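# Swap the cartridge in a sealant gun

## Task

Pull the spent cartridge out of the sealant gun and leave it lying still on the table. Then put the fresh cartridge into the gun with its front end seated almost fully in the cup of the front ring and its nozzle sticking out through that ring. The plunger rod is already pulled back and can stay that way. The loaded gun must end up resting on the table itself, not leaning on any other object. Finally, state that the job is finished.

## Robot and tools

Robot: two seven-joint arms, left_arm and right_arm, each with a two-finger gripper whose fingers can fold. The scene frame has its origin at table-top height midway between the nominal bases, +z up, +x out over the table, and left_arm on the +y side. Image left and right do not match arm names. Calibrated bases: left_arm at (+0.061, +0.289, 0) m, right_arm at (-0.063, -0.432, 0) m, each turned slightly about z. A camera stand sits behind the arms. Loose objects may occasionally get nudged.

Frames: printed hand positions (metres) and quaternions (wxyz) are in each arm's own base frame and may be off by a few centimetres. Pose offsets in calls are along the axes of that arm's current Hand target. The gripper's +z points along the fingers and its y axis is the closing direction. end_effector_position is the centre of the closed 66 mm pads. Fingertips extend about 33 mm past it at gaps up to 40 mm, and only about 9 mm when fully open.

Row layout, shared by execute_actions and move: one row of 20 numbers covers both arms. Numbers 1-10 are for the left arm: dx, dy, dz, rx, ry, rz, gripper position, force_limit, speed, activate. Numbers 11-20 are the same ten for the right arm. Every number lies in [-1, 1]. The six pose numbers are offsets from the Hand target as it stood when the action or move began, not absolute poses. Scale is 1.0 = 0.6 m for dx, dy, dz and 1.0 = 180 degrees for rx, ry, rz, which together form one rotation vector. Resending an offset moves the hand again. Send all six as 0 to give an arm nothing new.

Gripper numbers: position runs from +1 (fully open, 140 mm) down to about -0.8 (pads touching). At -1 the fingers close until blocked. force_limit runs from -1 to +1: about 14 N at -1 and 58 N at +1 for parts up to 40 mm wide; faster closes grip harder. speed is the finger rate, about 30 mm/s at -1 up to 250 mm/s at +1. force_limit and speed both start at +1. activate is normally 0. Set it to 1 once, only when fault shows 7 or 13 or a result requests it; this cycles the fingers and drops whatever is held. To keep a gripper unchanged, repeat its last position, force_limit and speed.

execute_actions(actions, cameras): actions is a list of up to 15 rows per action, each row one 1/30 s step. Every row is counted from the same start pose. A short action holds its final row. Images come back only for an empty actions list or when cameras names them.

move(target, speed, blend, stop_force, zero, blocking, cameras): target is a single 20-number row, or a list of up to 15 rows, all offsets from the same starting Hand targets. The hand travels in straight lines and does not avoid obstacles. speed is m/s from 0.002 to 2 (default 0.25), either one value or one per target. blend, in metres, rounds the corners of a list; 0 stops at each target. stop_force, 20-40 N, ends an arm's path once it senses that much push against its motion. Aim a few centimetres past the contact and go slowly. Omit stop_force when pulling away from a contact or when the gripper rotates. zero (default true) re-zeroes the force reading before the move. blocking=false returns after 0.5 s and cannot be combined with stop_force. Each move runs at most 10 s. The result adds a move: line with the ending (done, off_target, moving, held, fault) and any limits (paced, held).

wait(seconds, 0-3600) lets the scene run. stop brakes the current move. zoom_image(camera, region [x0,y0,x1,y1], at most 504x504 px) enlarges the latest image. clear_fault(arm) clears a torque or force fault that has already been reported. finished_scene(scene) ends the scene permanently.

Cameras: cam_head_left, cam_head_right, cam_high, cam_low, cam_left_wrist, cam_right_wrist, all 672x504. The Wrist depth line shows 7x7 cells of distance in mm, with "-" where there is no data.

Reading results: object_status 2 means the fingers stopped on something while closing (the grip you want). 3 means they reached the commanded position or the pads met. 0 means still moving. 1 means blocked while opening. position_measured is in counts: 3 is open, 139 is 60 mm, 200 is 20 mm, 230 means closed. To tighten a grip, raise force_limit and nudge position (-1 to -0.98). To loosen, open and close again slowly. Hand target is the last commanded pose after clipping; the controller limits each step to 70 mm and 16 degrees. If the hand settles short of it, send the remaining distance. Joint torques, external torques and flange force are estimates and include the weight of anything held.

Cautions: the contact force limit is 85 N. Torque limits are 85 N m on the four large joints and 11 N m on the forearm roll and both wrist joints. Exceeding any of these, a joint range, or a joint speed stops the arm until clear_fault. Keep the grippers and arms away from each other; a collision between them can end the scene. Grip parts with the outer quarter of the pads. Near the palm the fingers fold, so a narrow part may slip. Pressing fingertips into a surface folds them. Do not drop parts, release them while they move, slam them, or push hard. Do not squeeze hard on a part still supported by something. Anything that leaves the table fails the task. Long holds and stretched-out arms heat the motors; heed MOTOR HOT warnings.

Each tool is called after ">>>" as name([rows], argument=value, ...), one row to a line, values as JSON.

## Session

>>> execute_actions(actions=[])

Scene clock: 0.00 s.
left_arm: end_effector_position=(+0.0253, -0.2342, +0.3060) position_measured=3 object_status=3 fault=0 end_effector_quat_wxyz=(-0.115, -0.489, +0.862, +0.063) | right_arm: end_effector_position=(+0.3051, +0.1158, +0.2778) position_measured=3 object_status=3 fault=0 end_effector_quat_wxyz=(-0.042, +0.885, -0.202, -0.418)
Joint positions: left_arm=[-1.231 -1 0.065 -2.657 -0.192 1.565 -0.651] | right_arm=[0.101 0.041 -0.047 -1.995 0.306 1.221 -1.089]
Joint velocities: within noise
Joint torques (N m): no reading
External joint torques (N m): no reading
Flange force (N): no reading
Wrist depth (mm): cam_left_wrist=[356 366 378 394 410 428 447 / 374 386 400 421 437 454 473 / 392 125 423 442 460 478 130 / - 109 445 466 439 448 116 / - 456 474 500 372 346 583 / - 485 509 535 532 264 213 / - 524 550 573 614 293 197] | cam_right_wrist=[332 338 347 356 361 373 381 / 400 410 420 433 442 419 447 / 505 511 537 555 572 413 557 / 601 659 724 769 800 407 351 / 582 131 1017 2425 2904 2627 119 / - 114 - 2829 2566 354 299 / - 564 - 2982 2596 331 293]
Hand target: left_arm +0.0253, -0.2342, +0.3060; -0.115, -0.489, +0.862, +0.063 | right_arm +0.3051, +0.1158, +0.2778; -0.042, +0.885, -0.202, -0.418
Tool commands: left_gripper/position=+1.0 left_gripper/force_limit=+1.0 left_gripper/speed=+1.0 left_gripper/activate=+0.0 right_gripper/position=+1.0 right_gripper/force_limit=+1.0 right_gripper/speed=+1.0 right_gripper/activate=+0.0

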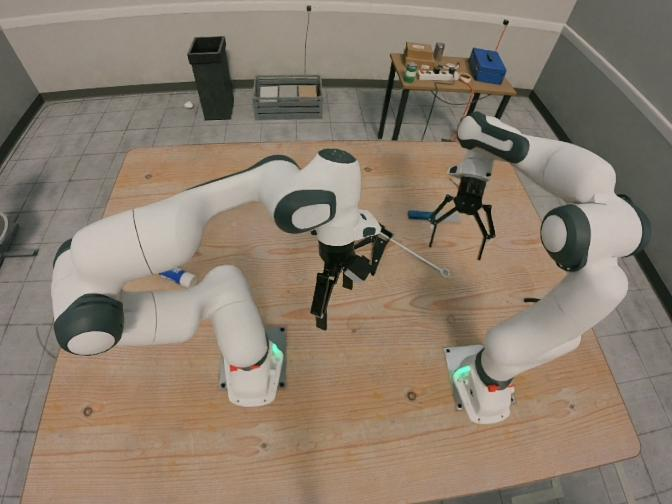

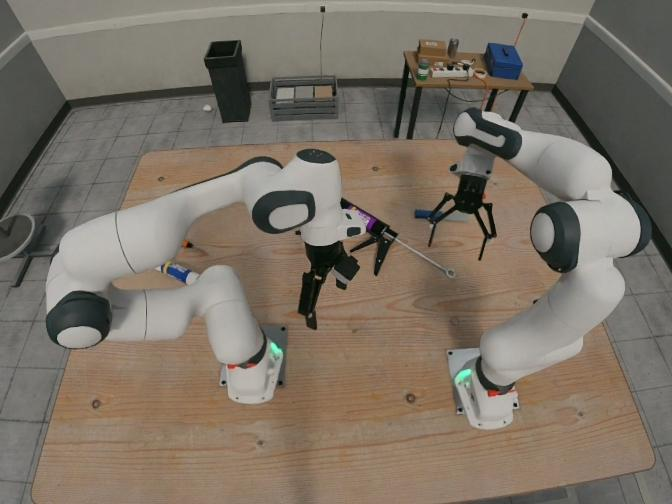

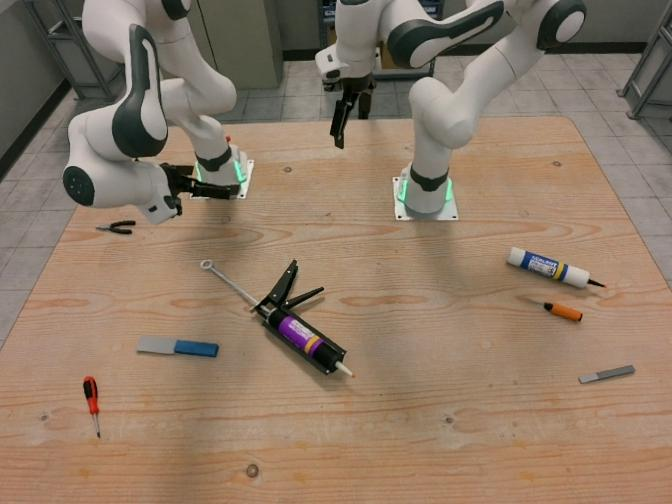

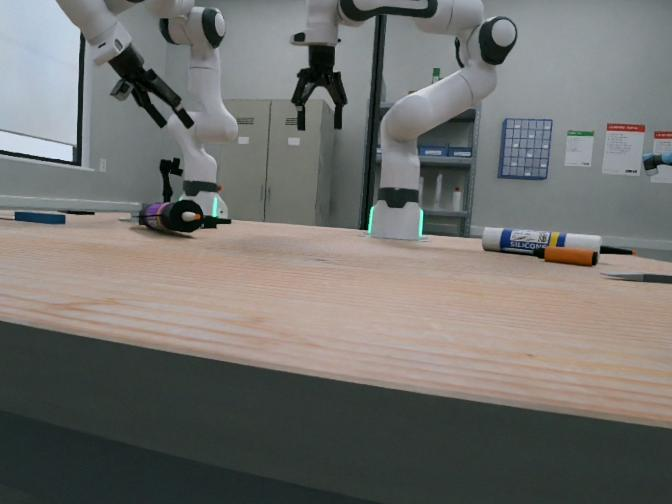

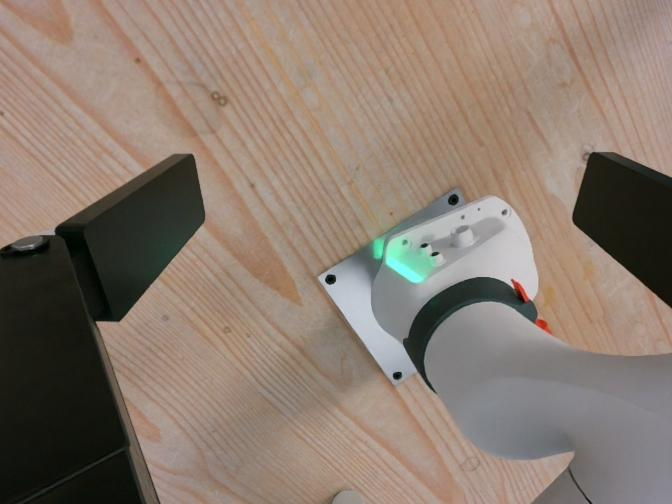

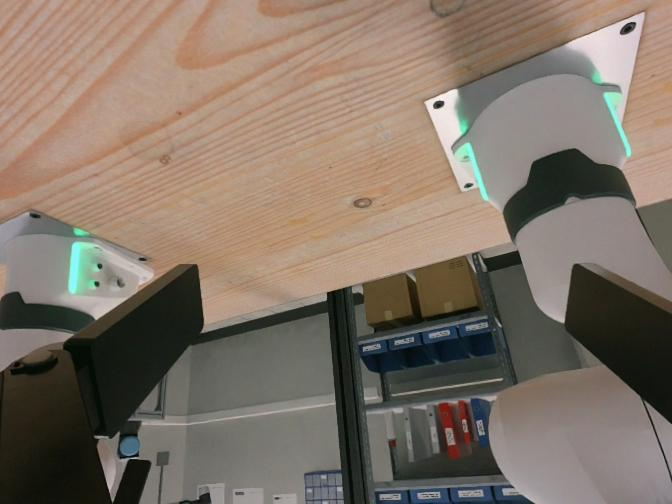

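>>> zoom_image(camera="cam_high", region=[180, 220, 380, 400])

>>> zoom_image(camera="cam_high", region=[480, 220, 660, 400])

>>> zoom_image(camera="cam_low", region=[100, 180, 260, 260])

>>> zoom_image(camera="cam_low", region=[460, 200, 660, 300])

Scaled by 2.520.

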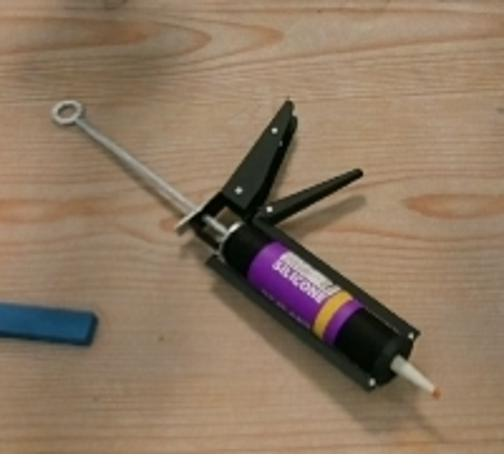

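Scaled by 2.800.

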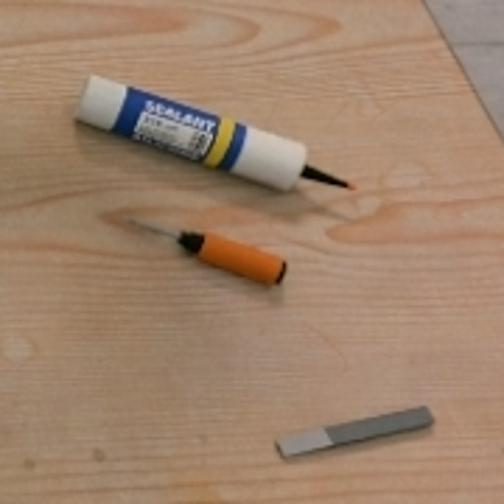

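Scaled by 3.150.

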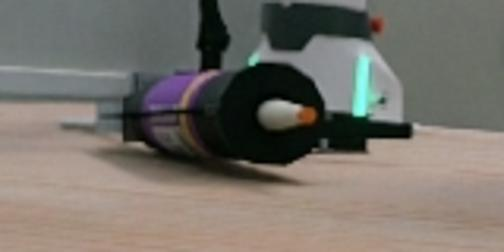

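Scaled by 2.520.

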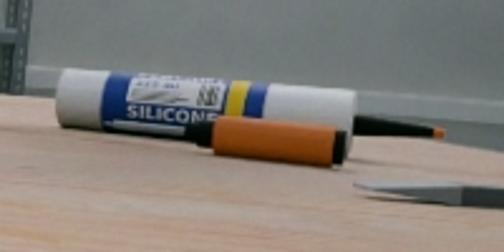

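>>> move([
  [-0.173,-0.343,-0.145,0.038,-0.018,-0.036,1,1,1,0,-0.013,-0.143,-0.067,0.0904,0.0538,0.1794,1,1,1,0],
  [-0.638,-0.309,-0.202,0.0758,-0.0358,-0.0712,1,1,1,0,-0.027,-0.287,-0.135,0.1808,0.1075,0.3589,1,1,1,0],
  [-0.968,0.114,-0.152,0.0758,-0.0358,-0.0712,1,1,1,0,-0.04,-0.43,-0.202,0.2712,0.1613,0.5383,1,1,1,0],
], blend=0.04, cameras=["all"])

Scene clock: 124.27 s.
left_arm: end_effector_position=(+0.2801, +0.2989, +0.3292) position_measured=3 object_status=3 fault=0 end_effector_quat_wxyz=(-0.001, -0.590, +0.808, -0.001) | right_arm: end_effector_position=(+0.4803, +0.3307, +0.3502) position_measured=3 object_status=3 fault=0 end_effector_quat_wxyz=(+0.001, -0.427, +0.904, +0.001)
Joint positions: left_arm=[-0.722 -1.196 0.909 -2.178 0.862 1.307 0.322] | right_arm=[0.145 0.071 0.476 -1.655 -0.03 1.72 1.313]
Joint velocities: left_arm=[within noise] | right_arm=[0 0 0 0 0.001 -0.001 0.006]
Joint torques (N m): left_arm=[-0.32 18.28 -22.95 13.68 1.09 2.46 0.2] | right_arm=[1.86 -29.61 1.25 25.93 0.65 2.41 0.1]
External joint torques (N m): left_arm=[-0.22 0.77 0.19 0.38 0.38 -0.07 0.2] | right_arm=[1.67 1.27 -0.02 1.46 -0.15 -0.05 0.1]
Flange force (N): left_arm=[-2.8 -1.8 -1.4] | right_arm=[-12.3 -1.7 -4.7]
Wrist depth (mm): cam_left_wrist=[417 408 404 394 393 385 381 / 446 439 435 402 423 416 413 / 483 125 467 462 460 454 130 / - 108 521 509 504 500 116 / - 589 581 560 558 552 1445 / - 654 1670 1620 1684 1608 1596 / - 1980 1980 1767 1843 1812 1711] | cam_right_wrist=[455 451 449 445 443 441 435 / 481 474 469 464 457 459 454 / 502 504 489 478 484 478 473 / 525 517 511 506 507 499 494 / 540 132 533 534 525 527 119 / - 573 569 566 559 555 119 / - 610 603 598 589 584 578]
Hand target: left_arm +0.2798, +0.2997, +0.3294; +0.000, -0.588, +0.809, +0.000 | right_arm +0.4801, +0.3302, +0.3502; +0.000, -0.423, +0.906, +0.000
Off the commanded pose: left_arm 0.001 m, 0 deg | right_arm 0.001 m, 1 deg.
move: done

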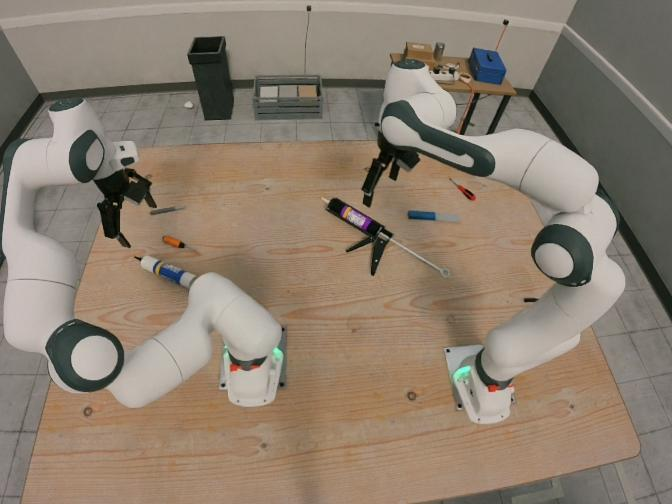

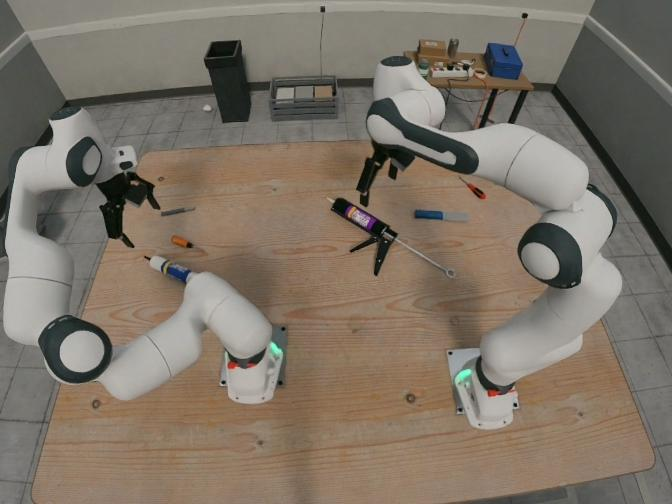

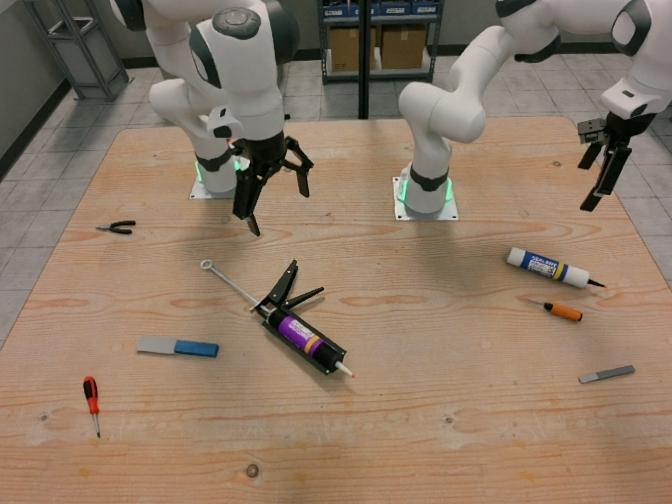

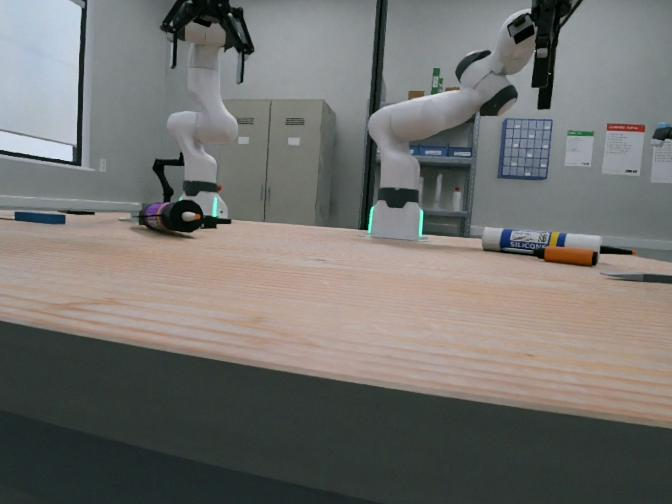

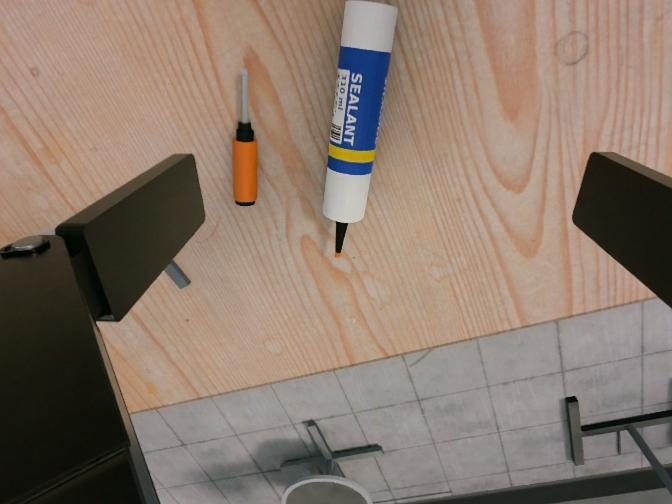

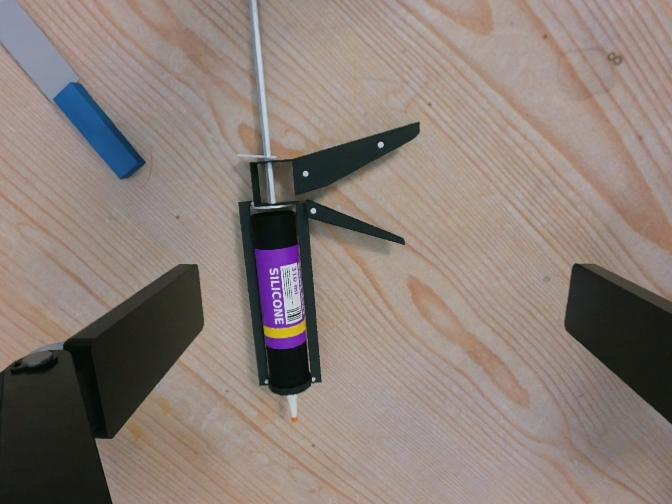

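>>> zoom_image(camera="cam_right_wrist", region=[200, 120, 440, 300])

>>> zoom_image(camera="cam_right_wrist", region=[210, 300, 370, 440])

>>> zoom_image(camera="cam_low", region=[110, 190, 250, 250])

>>> zoom_image(camera="cam_high", region=[240, 250, 370, 390])

Scaled by 2.100.

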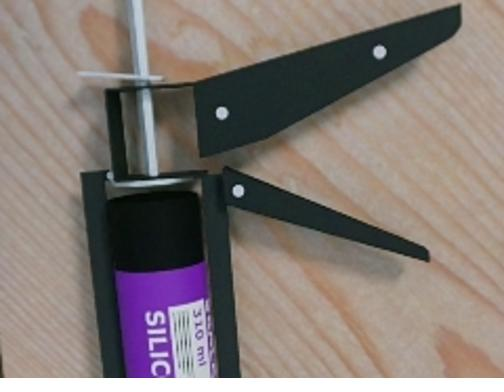

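Scaled by 3.150.

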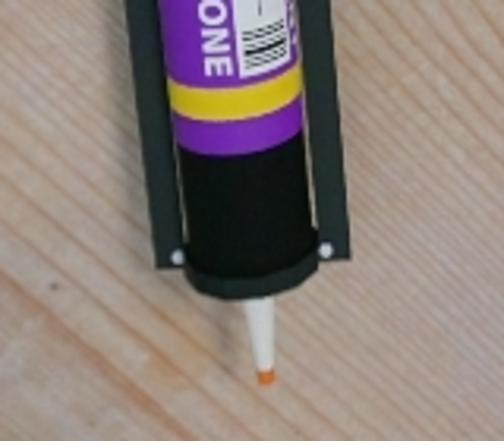

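Scaled by 3.600.

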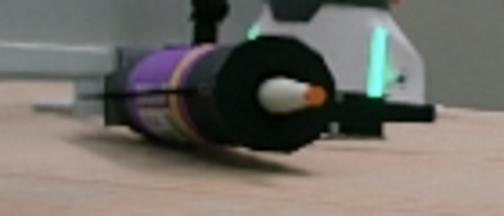

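Scaled by 3.600.

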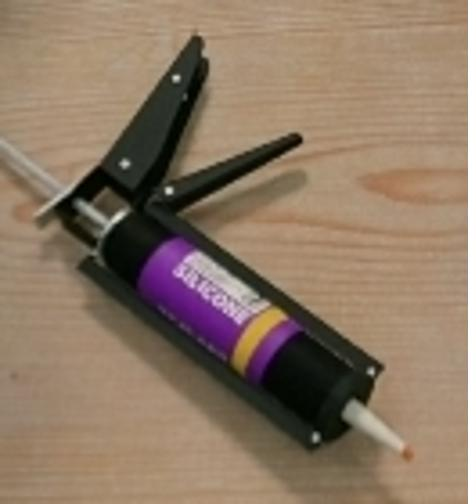

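>>> move(target=[0,0,0,0,0,0,1,1,1,0,-0.08,-0.1,0.22,0,0,0,1,1,1,0], cameras=["cam_right_wrist"])

>>> zoom_image(camera="cam_right_wrist", region=[200, 0, 500, 240])

>>> zoom_image(camera="cam_right_wrist", region=[200, 220, 500, 460])

Scene clock: 174.57 s.
left_arm: end_effector_position=(+0.2801, +0.2989, +0.3292) position_measured=3 object_status=3 fault=0 end_effector_quat_wxyz=(-0.001, -0.589, +0.808, -0.001) | right_arm: end_effector_position=(+0.5551, +0.3278, +0.2170) position_measured=3 object_status=3 fault=0 end_effector_quat_wxyz=(-0.003, -0.426, +0.905, +0.001)
Joint positions: left_arm=[-0.722 -1.196 0.909 -2.178 0.862 1.307 0.323] | right_arm=[0.152 0.329 0.436 -1.669 -0.145 1.959 1.315]
Joint velocities: left_arm=[within noise] | right_arm=[0.001 0 -0.001 -0.001 -0.001 0.004 -0.001]
Joint torques (N m): left_arm=[0.04 18.74 -22.9 13.59 0.97 2.55 0.27] | right_arm=[2.05 -38.69 4.12 25.57 0.58 2.77 0.1]
External joint torques (N m): left_arm=[-0.01 1.39 0.17 0.16 0.25 0.02 0.27] | right_arm=[1.79 0.83 -0.72 1.49 -0.16 0.34 0.1]
Flange force (N): left_arm=[-2.5 -2.2 -1.6] | right_arm=[-11.6 -2.2 -1.0]
Wrist depth (mm): cam_left_wrist=[411 408 403 392 392 385 379 / 446 441 435 403 423 418 410 / 484 125 470 457 460 452 130 / - 109 518 513 507 503 116 / - 587 576 567 551 555 1445 / - 654 1711 1645 1632 1572 1561 / - 1892 1944 1724 1892 1797 1753] | cam_right_wrist=[326 328 326 321 319 314 317 / 348 341 338 328 304 330 327 / 360 357 353 349 343 344 341 / 378 372 372 321 364 359 354 / 389 132 389 338 382 378 119 / - 406 409 362 401 397 119 / - 435 434 429 417 417 410]
Hand target: left_arm +0.2798, +0.2997, +0.3294; +0.000, -0.588, +0.809, +0.000 | right_arm +0.5569, +0.3285, +0.2182; +0.000, -0.423, +0.906, +0.000
Off the commanded pose: left_arm 0.001 m, 0 deg | right_arm 0.002 m, 1 deg.
move: done

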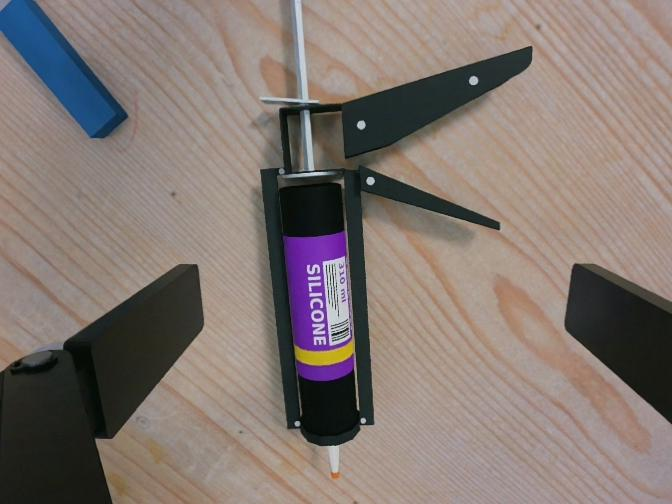

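Scaled by 1.680.

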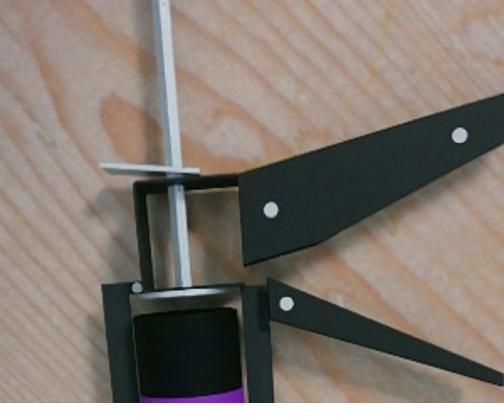

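Scaled by 1.680.

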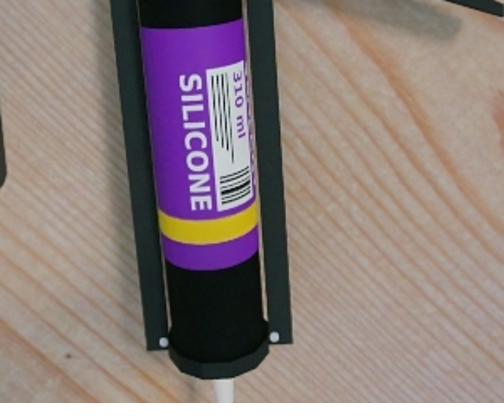

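>>> move(target=[0,0,0,0,0,0,1,1,1,0,0.15,0.107,0.147,0.0679,-0.0969,0.3851,0.03,-0.5,0,0], cameras=["cam_right_wrist","cam_high","cam_head_right"])

Scene clock: 373.27 s.
left_arm: end_effector_position=(+0.2801, +0.2989, +0.3292) position_measured=3 object_status=3 fault=0 end_effector_quat_wxyz=(-0.001, -0.589, +0.808, -0.001) | right_arm: end_effector_position=(+0.4495, +0.3014, +0.1302) position_measured=126 object_status=3 fault=0 end_effector_quat_wxyz=(+0.165, +0.163, +0.972, -0.027)
Joint positions: left_arm=[-0.722 -1.196 0.909 -2.178 0.862 1.307 0.323] | right_arm=[0.288 -0.011 0.406 -2.398 -0.488 2.51 2.977]
Joint velocities: left_arm=[within noise] | right_arm=[0.001 0.002 0 0.001 0.001 0 0.007]
Joint torques (N m): left_arm=[0.07 18.72 -22.8 13.53 0.98 2.56 0.26] | right_arm=[1.16 -24.91 0.36 22.72 0.57 2.46 0.04]
External joint torques (N m): left_arm=[0.01 1.32 0.29 0.11 0.25 0.03 0.26] | right_arm=[0.91 1.04 0.24 1.4 -0.16 -0.05 0.05]
Flange force (N): left_arm=[-2.5 -2.1 -1.2] | right_arm=[-2.0 8.0 2.7]
Wrist depth (mm): cam_left_wrist=[415 405 401 393 389 385 380 / 446 445 436 403 423 416 410 / 479 125 465 458 462 451 130 / - 109 520 508 502 500 117 / - 589 578 566 557 547 1425 / - 644 1697 1684 1620 1645 1572 / - 1944 1962 1782 1926 1738 1753] | cam_right_wrist=[217 216 215 213 211 209 207 / 240 238 236 226 231 231 228 / 266 264 262 234 258 249 252 / 299 290 286 256 275 284 282 / 334 320 110 302 269 123 309 / - 94 - 383 391 - - / - - - 457 451 - -]
Hand target: left_arm +0.2798, +0.2997, +0.3294; +0.000, -0.588, +0.809, +0.000 | right_arm +0.4499, +0.3008, +0.1300; +0.171, +0.171, +0.970, -0.030
Off the commanded pose: left_arm 0.001 m, 0 deg | right_arm 0.001 m, 1 deg.
joint sent to its limit (right arm) — joint 7 (wrist roll), upper limit. The joint targets still meet the commanded pose.
move: done
Images, in order (width x height): cam_head_right 672x504, cam_high 672x504, cam_right_wrist 672x504.

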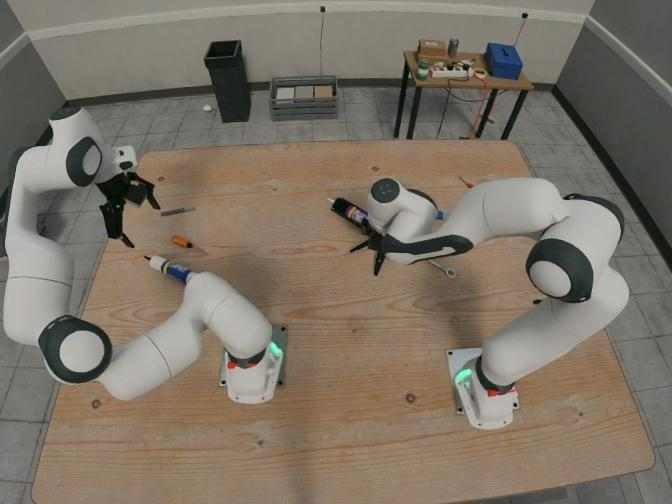

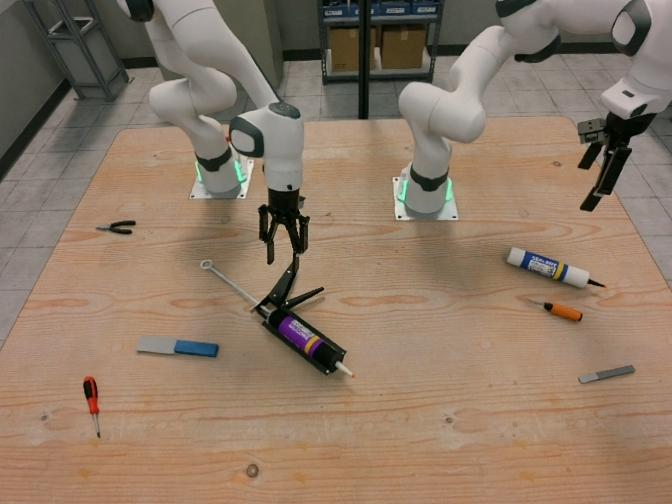

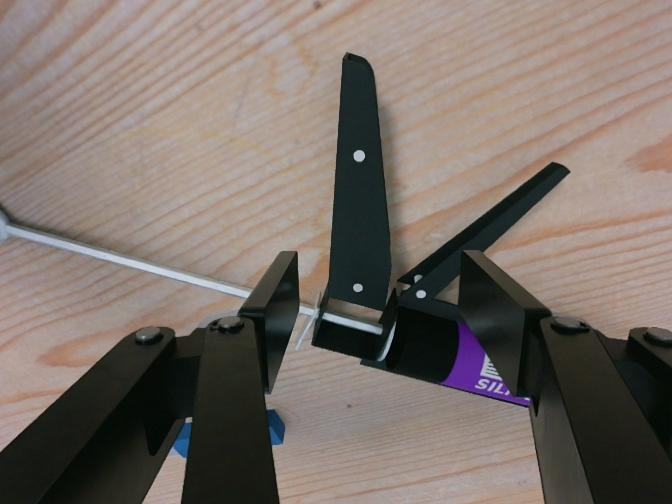

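>>> move([
  [0,0,0,0,0,0,1,1,1,0,0.02,-0.006,0.06,0,0,0,-0.16,-0.5,0,0],
  [0,0,0,0,0,0,1,1,1,0,0.02,-0.006,0.147,0,0,0,-0.16,-0.5,0,0],
], speed=0.08, stop_force=25, cameras=["cam_right_wrist","cam_high"])

Scene clock: 398.90 s.
left_arm: end_effector_position=(+0.2801, +0.2989, +0.3292) position_measured=3 object_status=3 fault=0 end_effector_quat_wxyz=(-0.001, -0.589, +0.808, -0.001) | right_arm: end_effector_position=(+0.4669, +0.2905, +0.0436) position_measured=149 object_status=3 fault=0 end_effector_quat_wxyz=(+0.171, +0.167, +0.970, -0.032)
Joint positions: left_arm=[-0.722 -1.196 0.909 -2.178 0.862 1.307 0.323] | right_arm=[1.267 0.239 -0.622 -2.412 -0.439 2.76 2.979]
Joint torques (N m): left_arm=[0.06 18.71 -22.91 13.55 0.97 2.54 0.23] | right_arm=[2.01 -27.51 -4.41 18.61 1.24 2.79 0.11]
External joint torques (N m): left_arm=[0.09 1.27 0.23 0.2 0.26 0.01 0.23] | right_arm=[1.96 1.41 -0.71 0.34 0.39 0.31 0.12]
Flange force (N): left_arm=[-2.5 -1.9 -1.4] | right_arm=[2.9 2.2 2.5]
Wrist depth (mm): cam_left_wrist=[414 408 403 391 391 387 382 / 447 442 432 402 425 418 411 / 480 125 469 456 461 452 130 / - 109 520 513 502 497 116 / - 589 579 563 552 548 1425 / - 656 1697 1657 1670 1584 1549 / - 2036 1909 1797 1797 1767 1724] | cam_right_wrist=[138 137 138 130 132 132 131 / 152 152 150 122 144 146 144 / 170 169 168 158 160 164 159 / 192 191 188 149 174 178 160 / 210 211 103 162 163 108 199 / - - - 213 196 - 76 / - - - 299 305 - -]
Hand target: left_arm +0.2798, +0.2997, +0.3294; +0.000, -0.588, +0.809, +0.000 | right_arm +0.4665, +0.2910, +0.0430; +0.171, +0.171, +0.970, -0.030
Off the commanded pose: left_arm 0.001 m, 0 deg | right_arm 0.001 m, 1 deg.
joint sent to its limit (right arm) — joint 7 (wrist roll), upper limit. The joint targets still meet the commanded pose.
move: done
Images, in order (width x height): cam_high 672x504, cam_right_wrist 672x504.

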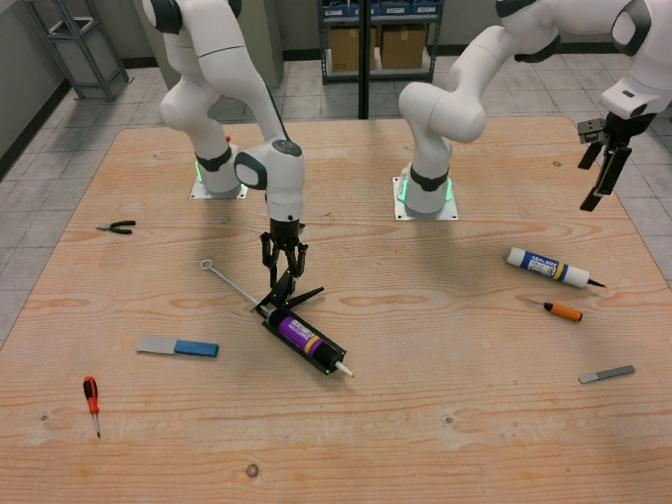

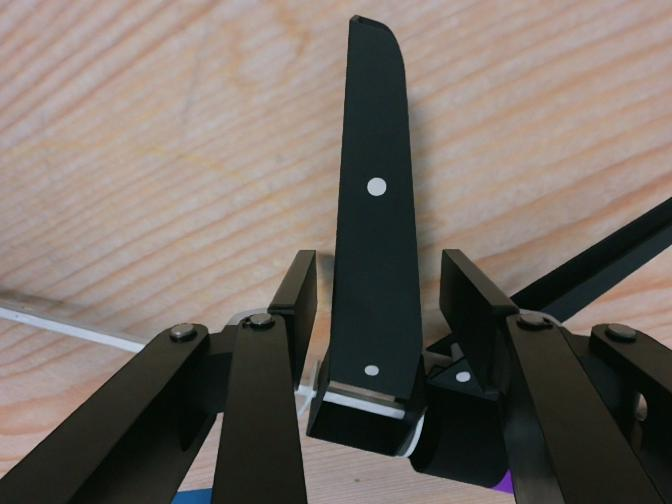

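>>> move(target=[0,0,0,0,0,0,1,1,1,0,0,0,0,0,0,0,-1,0,-1,0], cameras=["cam_right_wrist","cam_high","cam_low"])

>>> wait(seconds=1, cameras=["cam_right_wrist"])

Scene clock: 409.20 s.
left_arm: end_effector_position=(+0.2801, +0.2989, +0.3292) position_measured=3 object_status=3 fault=0 end_effector_quat_wxyz=(-0.001, -0.589, +0.808, -0.001) | right_arm: end_effector_position=(+0.4671, +0.2900, +0.0437) position_measured=179 object_status=0 fault=0 end_effector_quat_wxyz=(+0.171, +0.168, +0.970, -0.032)
Joint positions: left_arm=[-0.722 -1.196 0.909 -2.178 0.862 1.307 0.323] | right_arm=[1.267 0.239 -0.623 -2.413 -0.439 2.76 2.98]
Joint torques (N m): left_arm=[-0.01 18.71 -22.81 13.64 0.97 2.57 0.25] | right_arm=[2.08 -26.53 -3.83 18.21 1.24 3.07 0.08]
External joint torques (N m): left_arm=[-0.09 1.36 0.3 0.21 0.25 0.04 0.25] | right_arm=[2.12 2.22 -0.06 0.05 0.4 0.61 0.09]
Flange force (N): left_arm=[-2.9 -2.5 -1.5] | right_arm=[3.2 3.8 6.1]
Wrist depth (mm): cam_left_wrist=[414 410 403 394 392 386 382 / 449 443 434 404 423 415 408 / 482 125 467 464 463 450 130 / - 109 519 514 504 498 116 / - 587 570 569 551 550 1425 / - 652 1657 1645 1527 1596 1584 / - 1998 1909 1782 1812 1782 1753] | cam_right_wrist=[138 137 138 132 132 132 131 / 152 151 150 143 144 146 144 / 171 169 168 158 159 165 159 / 193 191 188 153 151 181 160 / 209 212 203 165 145 101 199 / 252 - - 215 197 - - / - - - 297 295 - -]
Hand target: left_arm +0.2798, +0.2997, +0.3294; +0.000, -0.588, +0.809, +0.000 | right_arm +0.4665, +0.2910, +0.0430; +0.171, +0.171, +0.970, -0.030
Off the commanded pose: left_arm 0.001 m, 0 deg | right_arm 0.001 m, 0 deg.
joint sent to its limit (right arm) — joint 7 (wrist roll), upper limit. The joint targets still meet the commanded pose.
move: done
Images, in order (width x height): cam_high 672x504, cam_low 672x504, cam_right_wrist 672x504.

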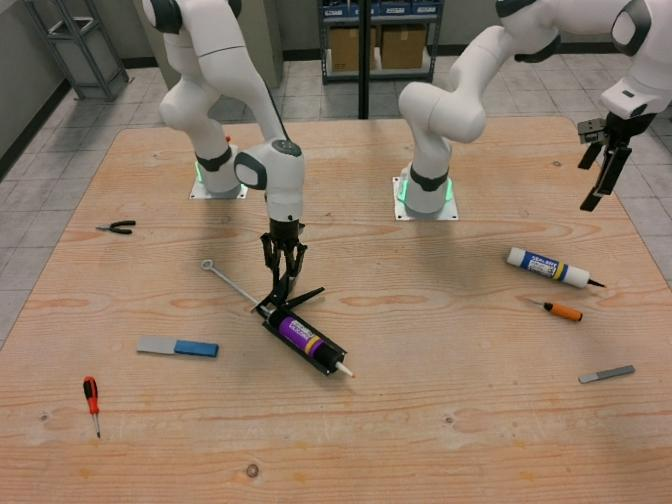

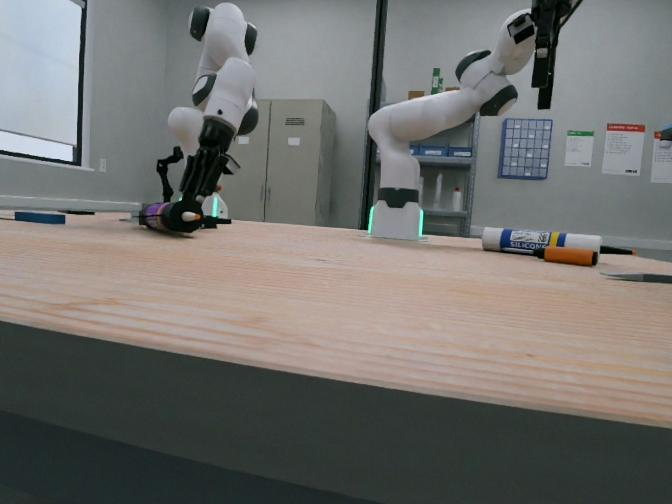

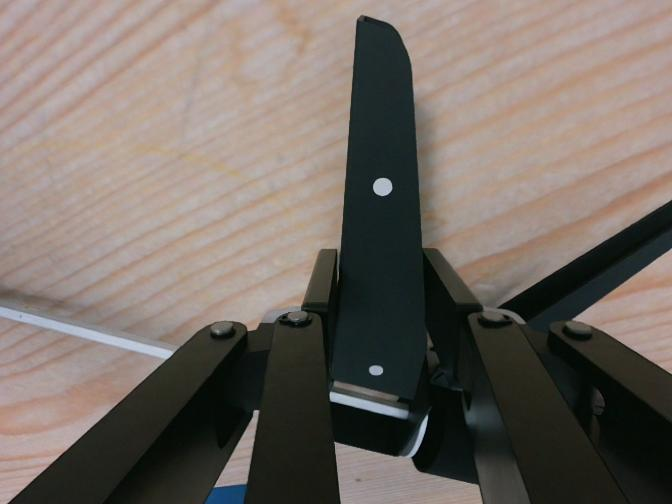

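Scene clock: 410.20 s.
left_arm: end_effector_position=(+0.2801, +0.2989, +0.3292) position_measured=3 object_status=3 fault=0 end_effector_quat_wxyz=(-0.001, -0.589, +0.808, -0.001) | right_arm: end_effector_position=(+0.4671, +0.2900, +0.0437) position_measured=179 object_status=2 fault=0 end_effector_quat_wxyz=(+0.171, +0.168, +0.970, -0.032)
Joint positions: left_arm=[-0.722 -1.196 0.909 -2.178 0.862 1.307 0.323] | right_arm=[1.267 0.239 -0.623 -2.413 -0.439 2.76 2.98]
Joint torques (N m): left_arm=[0.12 18.72 -22.89 13.55 0.97 2.56 0.25] | right_arm=[2.06 -26.53 -3.86 18.17 1.25 3.07 0.07]
External joint torques (N m): left_arm=[0.11 1.29 0.17 0.18 0.25 0.04 0.25] | right_arm=[1.9 2.35 -0.27 -0.07 0.41 0.59 0.08]
Flange force (N): left_arm=[-2.3 -1.8 -1.4] | right_arm=[2.9 3.6 6.6]
Wrist depth (mm): cam_left_wrist=[412 407 405 388 392 386 378 / 448 439 434 404 423 417 412 / 485 125 465 456 458 452 130 / - 109 523 515 504 497 116 / - 589 575 564 555 548 1475 / - 656 1670 1711 1620 1620 1596 / - 1998 1926 1812 1876 1797 1782] | cam_right_wrist=[138 137 138 132 131 132 131 / 152 152 150 143 144 146 144 / 170 169 168 158 159 165 160 / 193 190 189 152 151 181 160 / 210 212 203 165 145 101 199 / 252 - - 215 197 - - / - - - 297 297 - -]
Hand target: left_arm +0.2798, +0.2997, +0.3294; +0.000, -0.588, +0.809, +0.000 | right_arm +0.4665, +0.2910, +0.0430; +0.171, +0.171, +0.970, -0.030
Tool commands: left_gripper/position=+1.0 left_gripper/force_limit=+1.0 left_gripper/speed=+1.0 left_gripper/activate=+0.0 right_gripper/position=-1.0 right_gripper/force_limit=+0.0 right_gripper/speed=-1.0 right_gripper/activate=+0.0
Off the commanded pose: left_arm 0.001 m, 0 deg | right_arm 0.001 m, 0 deg.
wait: 1.00 s; at rest by 0.17 s

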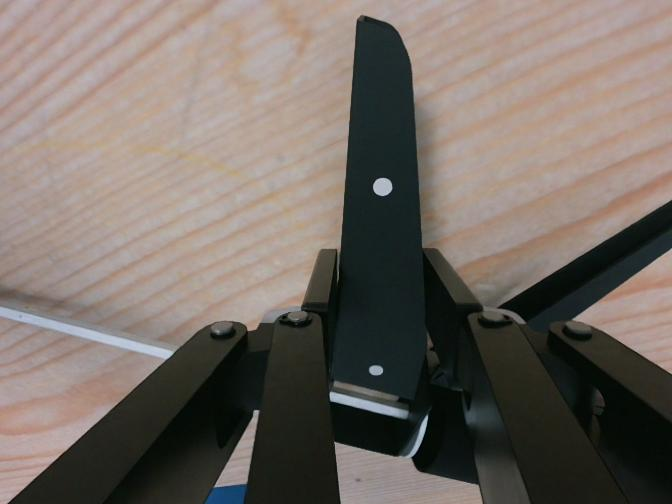

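>>> move([
  [0.403,-0.376,0,0,0,0.05,1,1,1,0,0,0,0,0,0,0,-1,0,-1,0],
  [0.94,-0.71,0.1,0,0,0.0989,1,1,1,0,0,0,0,0,0,0,-1,0,-1,0],
], blend=0.05, cameras=["cam_left_wrist","cam_high","cam_head_right","cam_right_wrist"])

Scene clock: 443.83 s.
left_arm: end_effector_position=(+0.5112, -0.3682, +0.2695) position_measured=3 object_status=3 fault=0 end_effector_quat_wxyz=(+0.000, -0.459, +0.889, -0.001) | right_arm: end_effector_position=(+0.4671, +0.2900, +0.0437) position_measured=179 object_status=2 fault=0 end_effector_quat_wxyz=(+0.171, +0.168, +0.970, -0.032)
Joint positions: left_arm=[-1.45 0.357 0.967 -1.64 -0.303 1.837 0.187] | right_arm=[1.267 0.239 -0.623 -2.413 -0.439 2.76 2.98]
Joint velocities: left_arm=[0 0.001 0 0 0 -0.001 0.006] | right_arm=[within noise]
Joint torques (N m): left_arm=[0.59 -29.91 10.8 23.57 0.64 2.54 0.23] | right_arm=[2.05 -26.55 -3.88 18.22 1.24 3.08 0.11]
External joint torques (N m): left_arm=[0.41 0.23 1.24 0.02 -0.08 0 0.23] | right_arm=[1.96 2.29 -0.23 0.03 0.4 0.61 0.13]
Flange force (N): left_arm=[-1.4 -1.2 -0.2] | right_arm=[3.0 3.7 6.3]
Wrist depth (mm): cam_left_wrist=[371 364 359 328 341 340 336 / 404 397 390 351 369 368 362 / 439 125 421 393 405 400 130 / - 109 467 461 447 445 116 / - 537 520 512 501 486 487 / - 597 586 573 563 550 533 / - 1876 1926 654 642 618 606] | cam_right_wrist=[138 137 138 132 131 132 131 / 152 151 150 143 144 146 144 / 170 169 167 159 159 164 159 / 193 191 189 152 151 181 160 / 210 212 204 165 146 100 199 / 251 - - 215 197 - - / - - - 297 295 - -]
Hand target: left_arm +0.5109, -0.3683, +0.2696; +0.000, -0.456, +0.890, +0.000 | right_arm +0.4665, +0.2910, +0.0430; +0.171, +0.171, +0.970, -0.030
Off the commanded pose: left_arm 0.000 m, 0 deg | right_arm 0.001 m, 0 deg.
joint sent to its limit (right arm) — joint 7 (wrist roll), upper limit. The joint targets still meet the commanded pose.
move: done
Images, in order (width x height): cam_head_right 672x504, cam_high 672x504, cam_left_wrist 672x504, cam_right_wrist 672x504.

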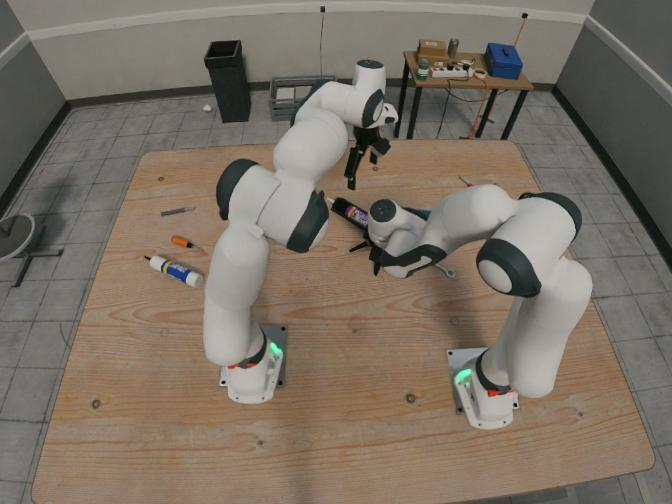

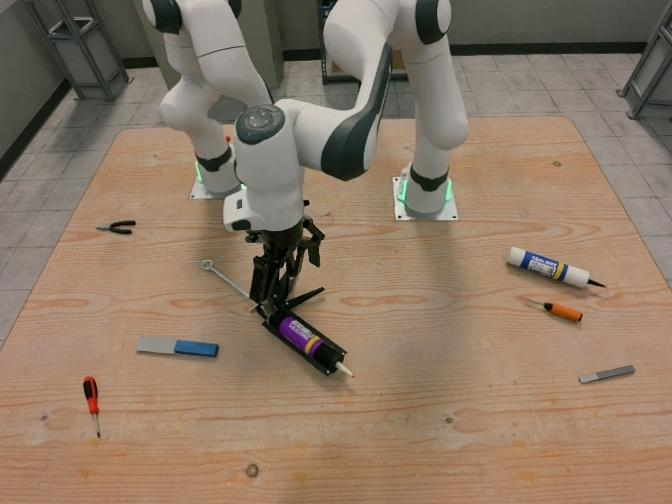

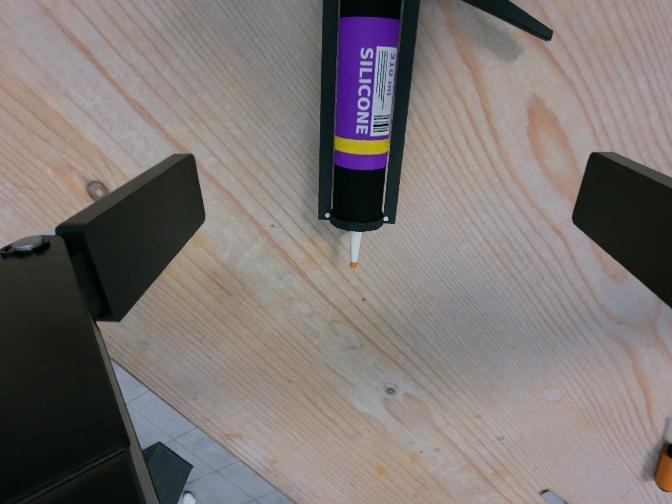

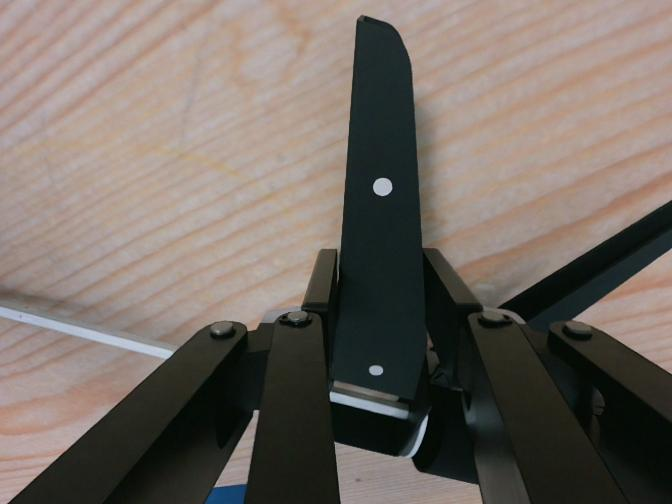

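>>> move(target=[0,0.0077,0.2827,0,0,0.011,0.1,0,0,0,0,0,0,0,0,0,-1,0,-1,0], speed=0.15, cameras=["cam_left_wrist","cam_high","cam_low"])

>>> zoom_image(camera="cam_low", region=[100, 120, 300, 260])

>>> zoom_image(camera="cam_high", region=[220, 200, 400, 400])

Scene clock: 499.13 s.
left_arm: end_effector_position=(+0.5062, -0.3646, +0.0988) position_measured=117 object_status=3 fault=0 end_effector_quat_wxyz=(-0.001, -0.443, +0.897, +0.002) | right_arm: end_effector_position=(+0.4671, +0.2900, +0.0437) position_measured=179 object_status=2 fault=0 end_effector_quat_wxyz=(+0.171, +0.168, +0.970, -0.032)
Joint positions: left_arm=[-1.37 0.51 0.827 -1.883 -0.455 2.189 0.321] | right_arm=[1.267 0.239 -0.623 -2.413 -0.439 2.76 2.98]
Joint velocities: left_arm=[-0.001 0 0 0 0 0.001 0.005] | right_arm=[within noise]
Joint torques (N m): left_arm=[0.51 -35.84 13.56 20.76 0.24 2.83 0.21] | right_arm=[2.07 -26.51 -3.86 18.23 1.25 3.07 0.06]
External joint torques (N m): left_arm=[0.44 -1.12 1.48 -0.24 -0.36 0.32 0.21] | right_arm=[2 2.29 -0.2 0.05 0.41 0.6 0.07]
Flange force (N): left_arm=[-1.1 5.3 -1.6] | right_arm=[2.9 3.8 6.4]
Wrist depth (mm): cam_left_wrist=[213 209 205 160 183 197 194 / 233 229 224 173 211 213 210 / 255 249 136 188 214 129 227 / - 87 104 206 259 103 - / - 71 - 227 287 - - / - - - 338 326 - - / - - - 385 372 - -] | cam_right_wrist=[138 137 138 132 132 132 131 / 152 151 150 143 144 146 144 / 170 169 168 158 160 164 160 / 193 191 188 152 151 181 160 / 210 212 203 165 145 99 199 / 252 - - 215 197 - - / - - - 297 220 - -]
Hand target: left_arm +0.5070, -0.3657, +0.1000; +0.000, -0.440, +0.898, +0.000 | right_arm +0.4665, +0.2910, +0.0430; +0.171, +0.171, +0.970, -0.030
Off the commanded pose: left_arm 0.002 m, 0 deg | right_arm 0.001 m, 0 deg.
joint sent to its limit (right arm) — joint 7 (wrist roll), upper limit. The joint targets still meet the commanded pose.
move: done
Images, in order (width x height): cam_high 672x504, cam_low 672x504, cam_left_wrist 672x504.

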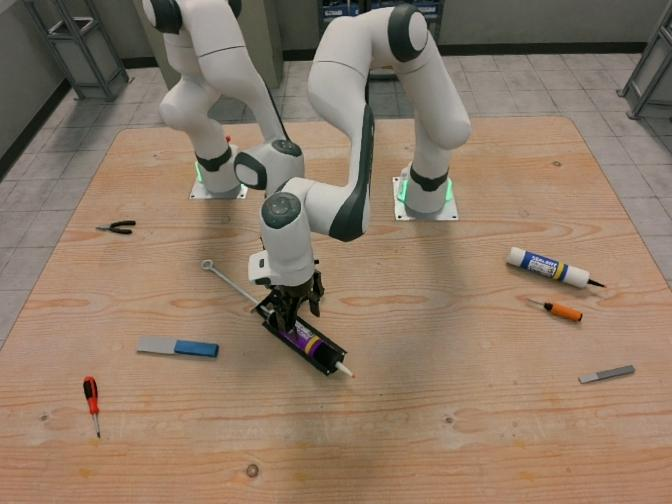

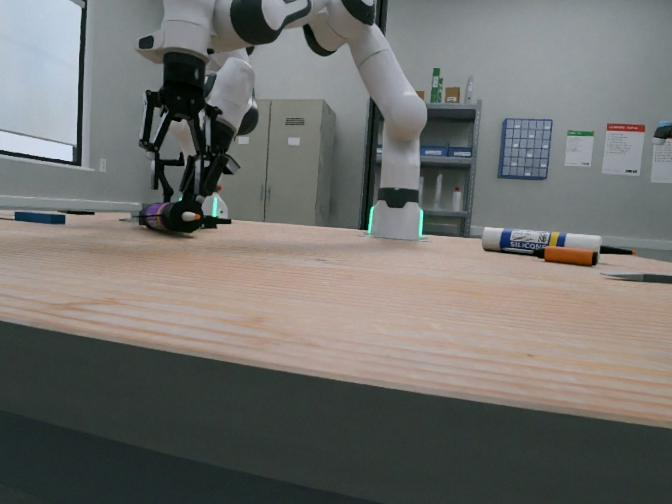

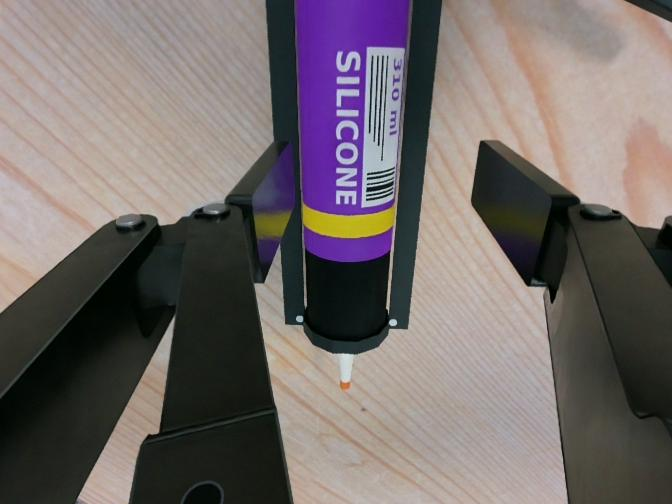

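Scaled by 2.520.

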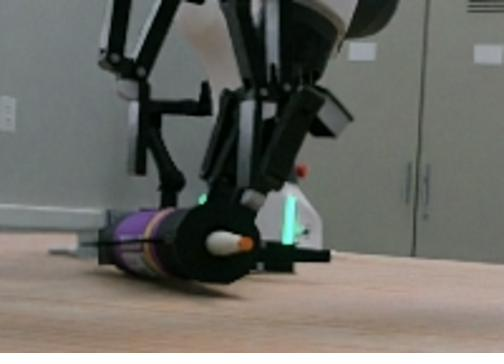

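Scaled by 2.520.

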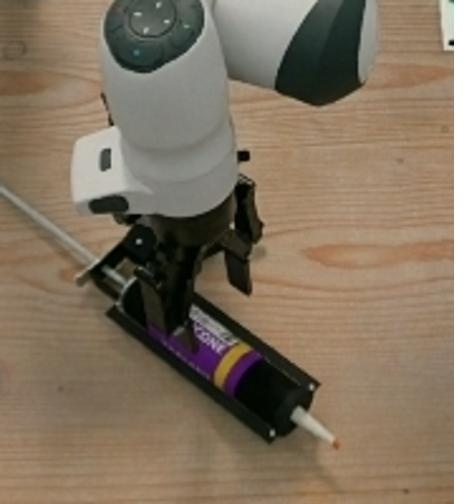

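>>> zoom_image(camera="cam_left_wrist", region=[200, 110, 560, 360])

Scaled by 1.400.

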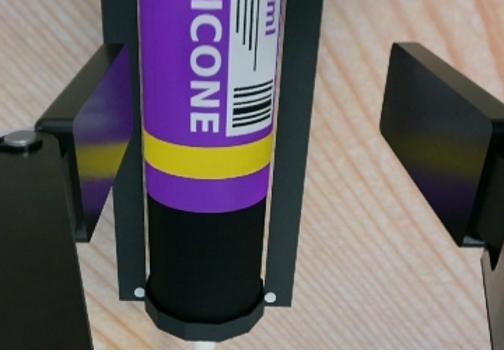

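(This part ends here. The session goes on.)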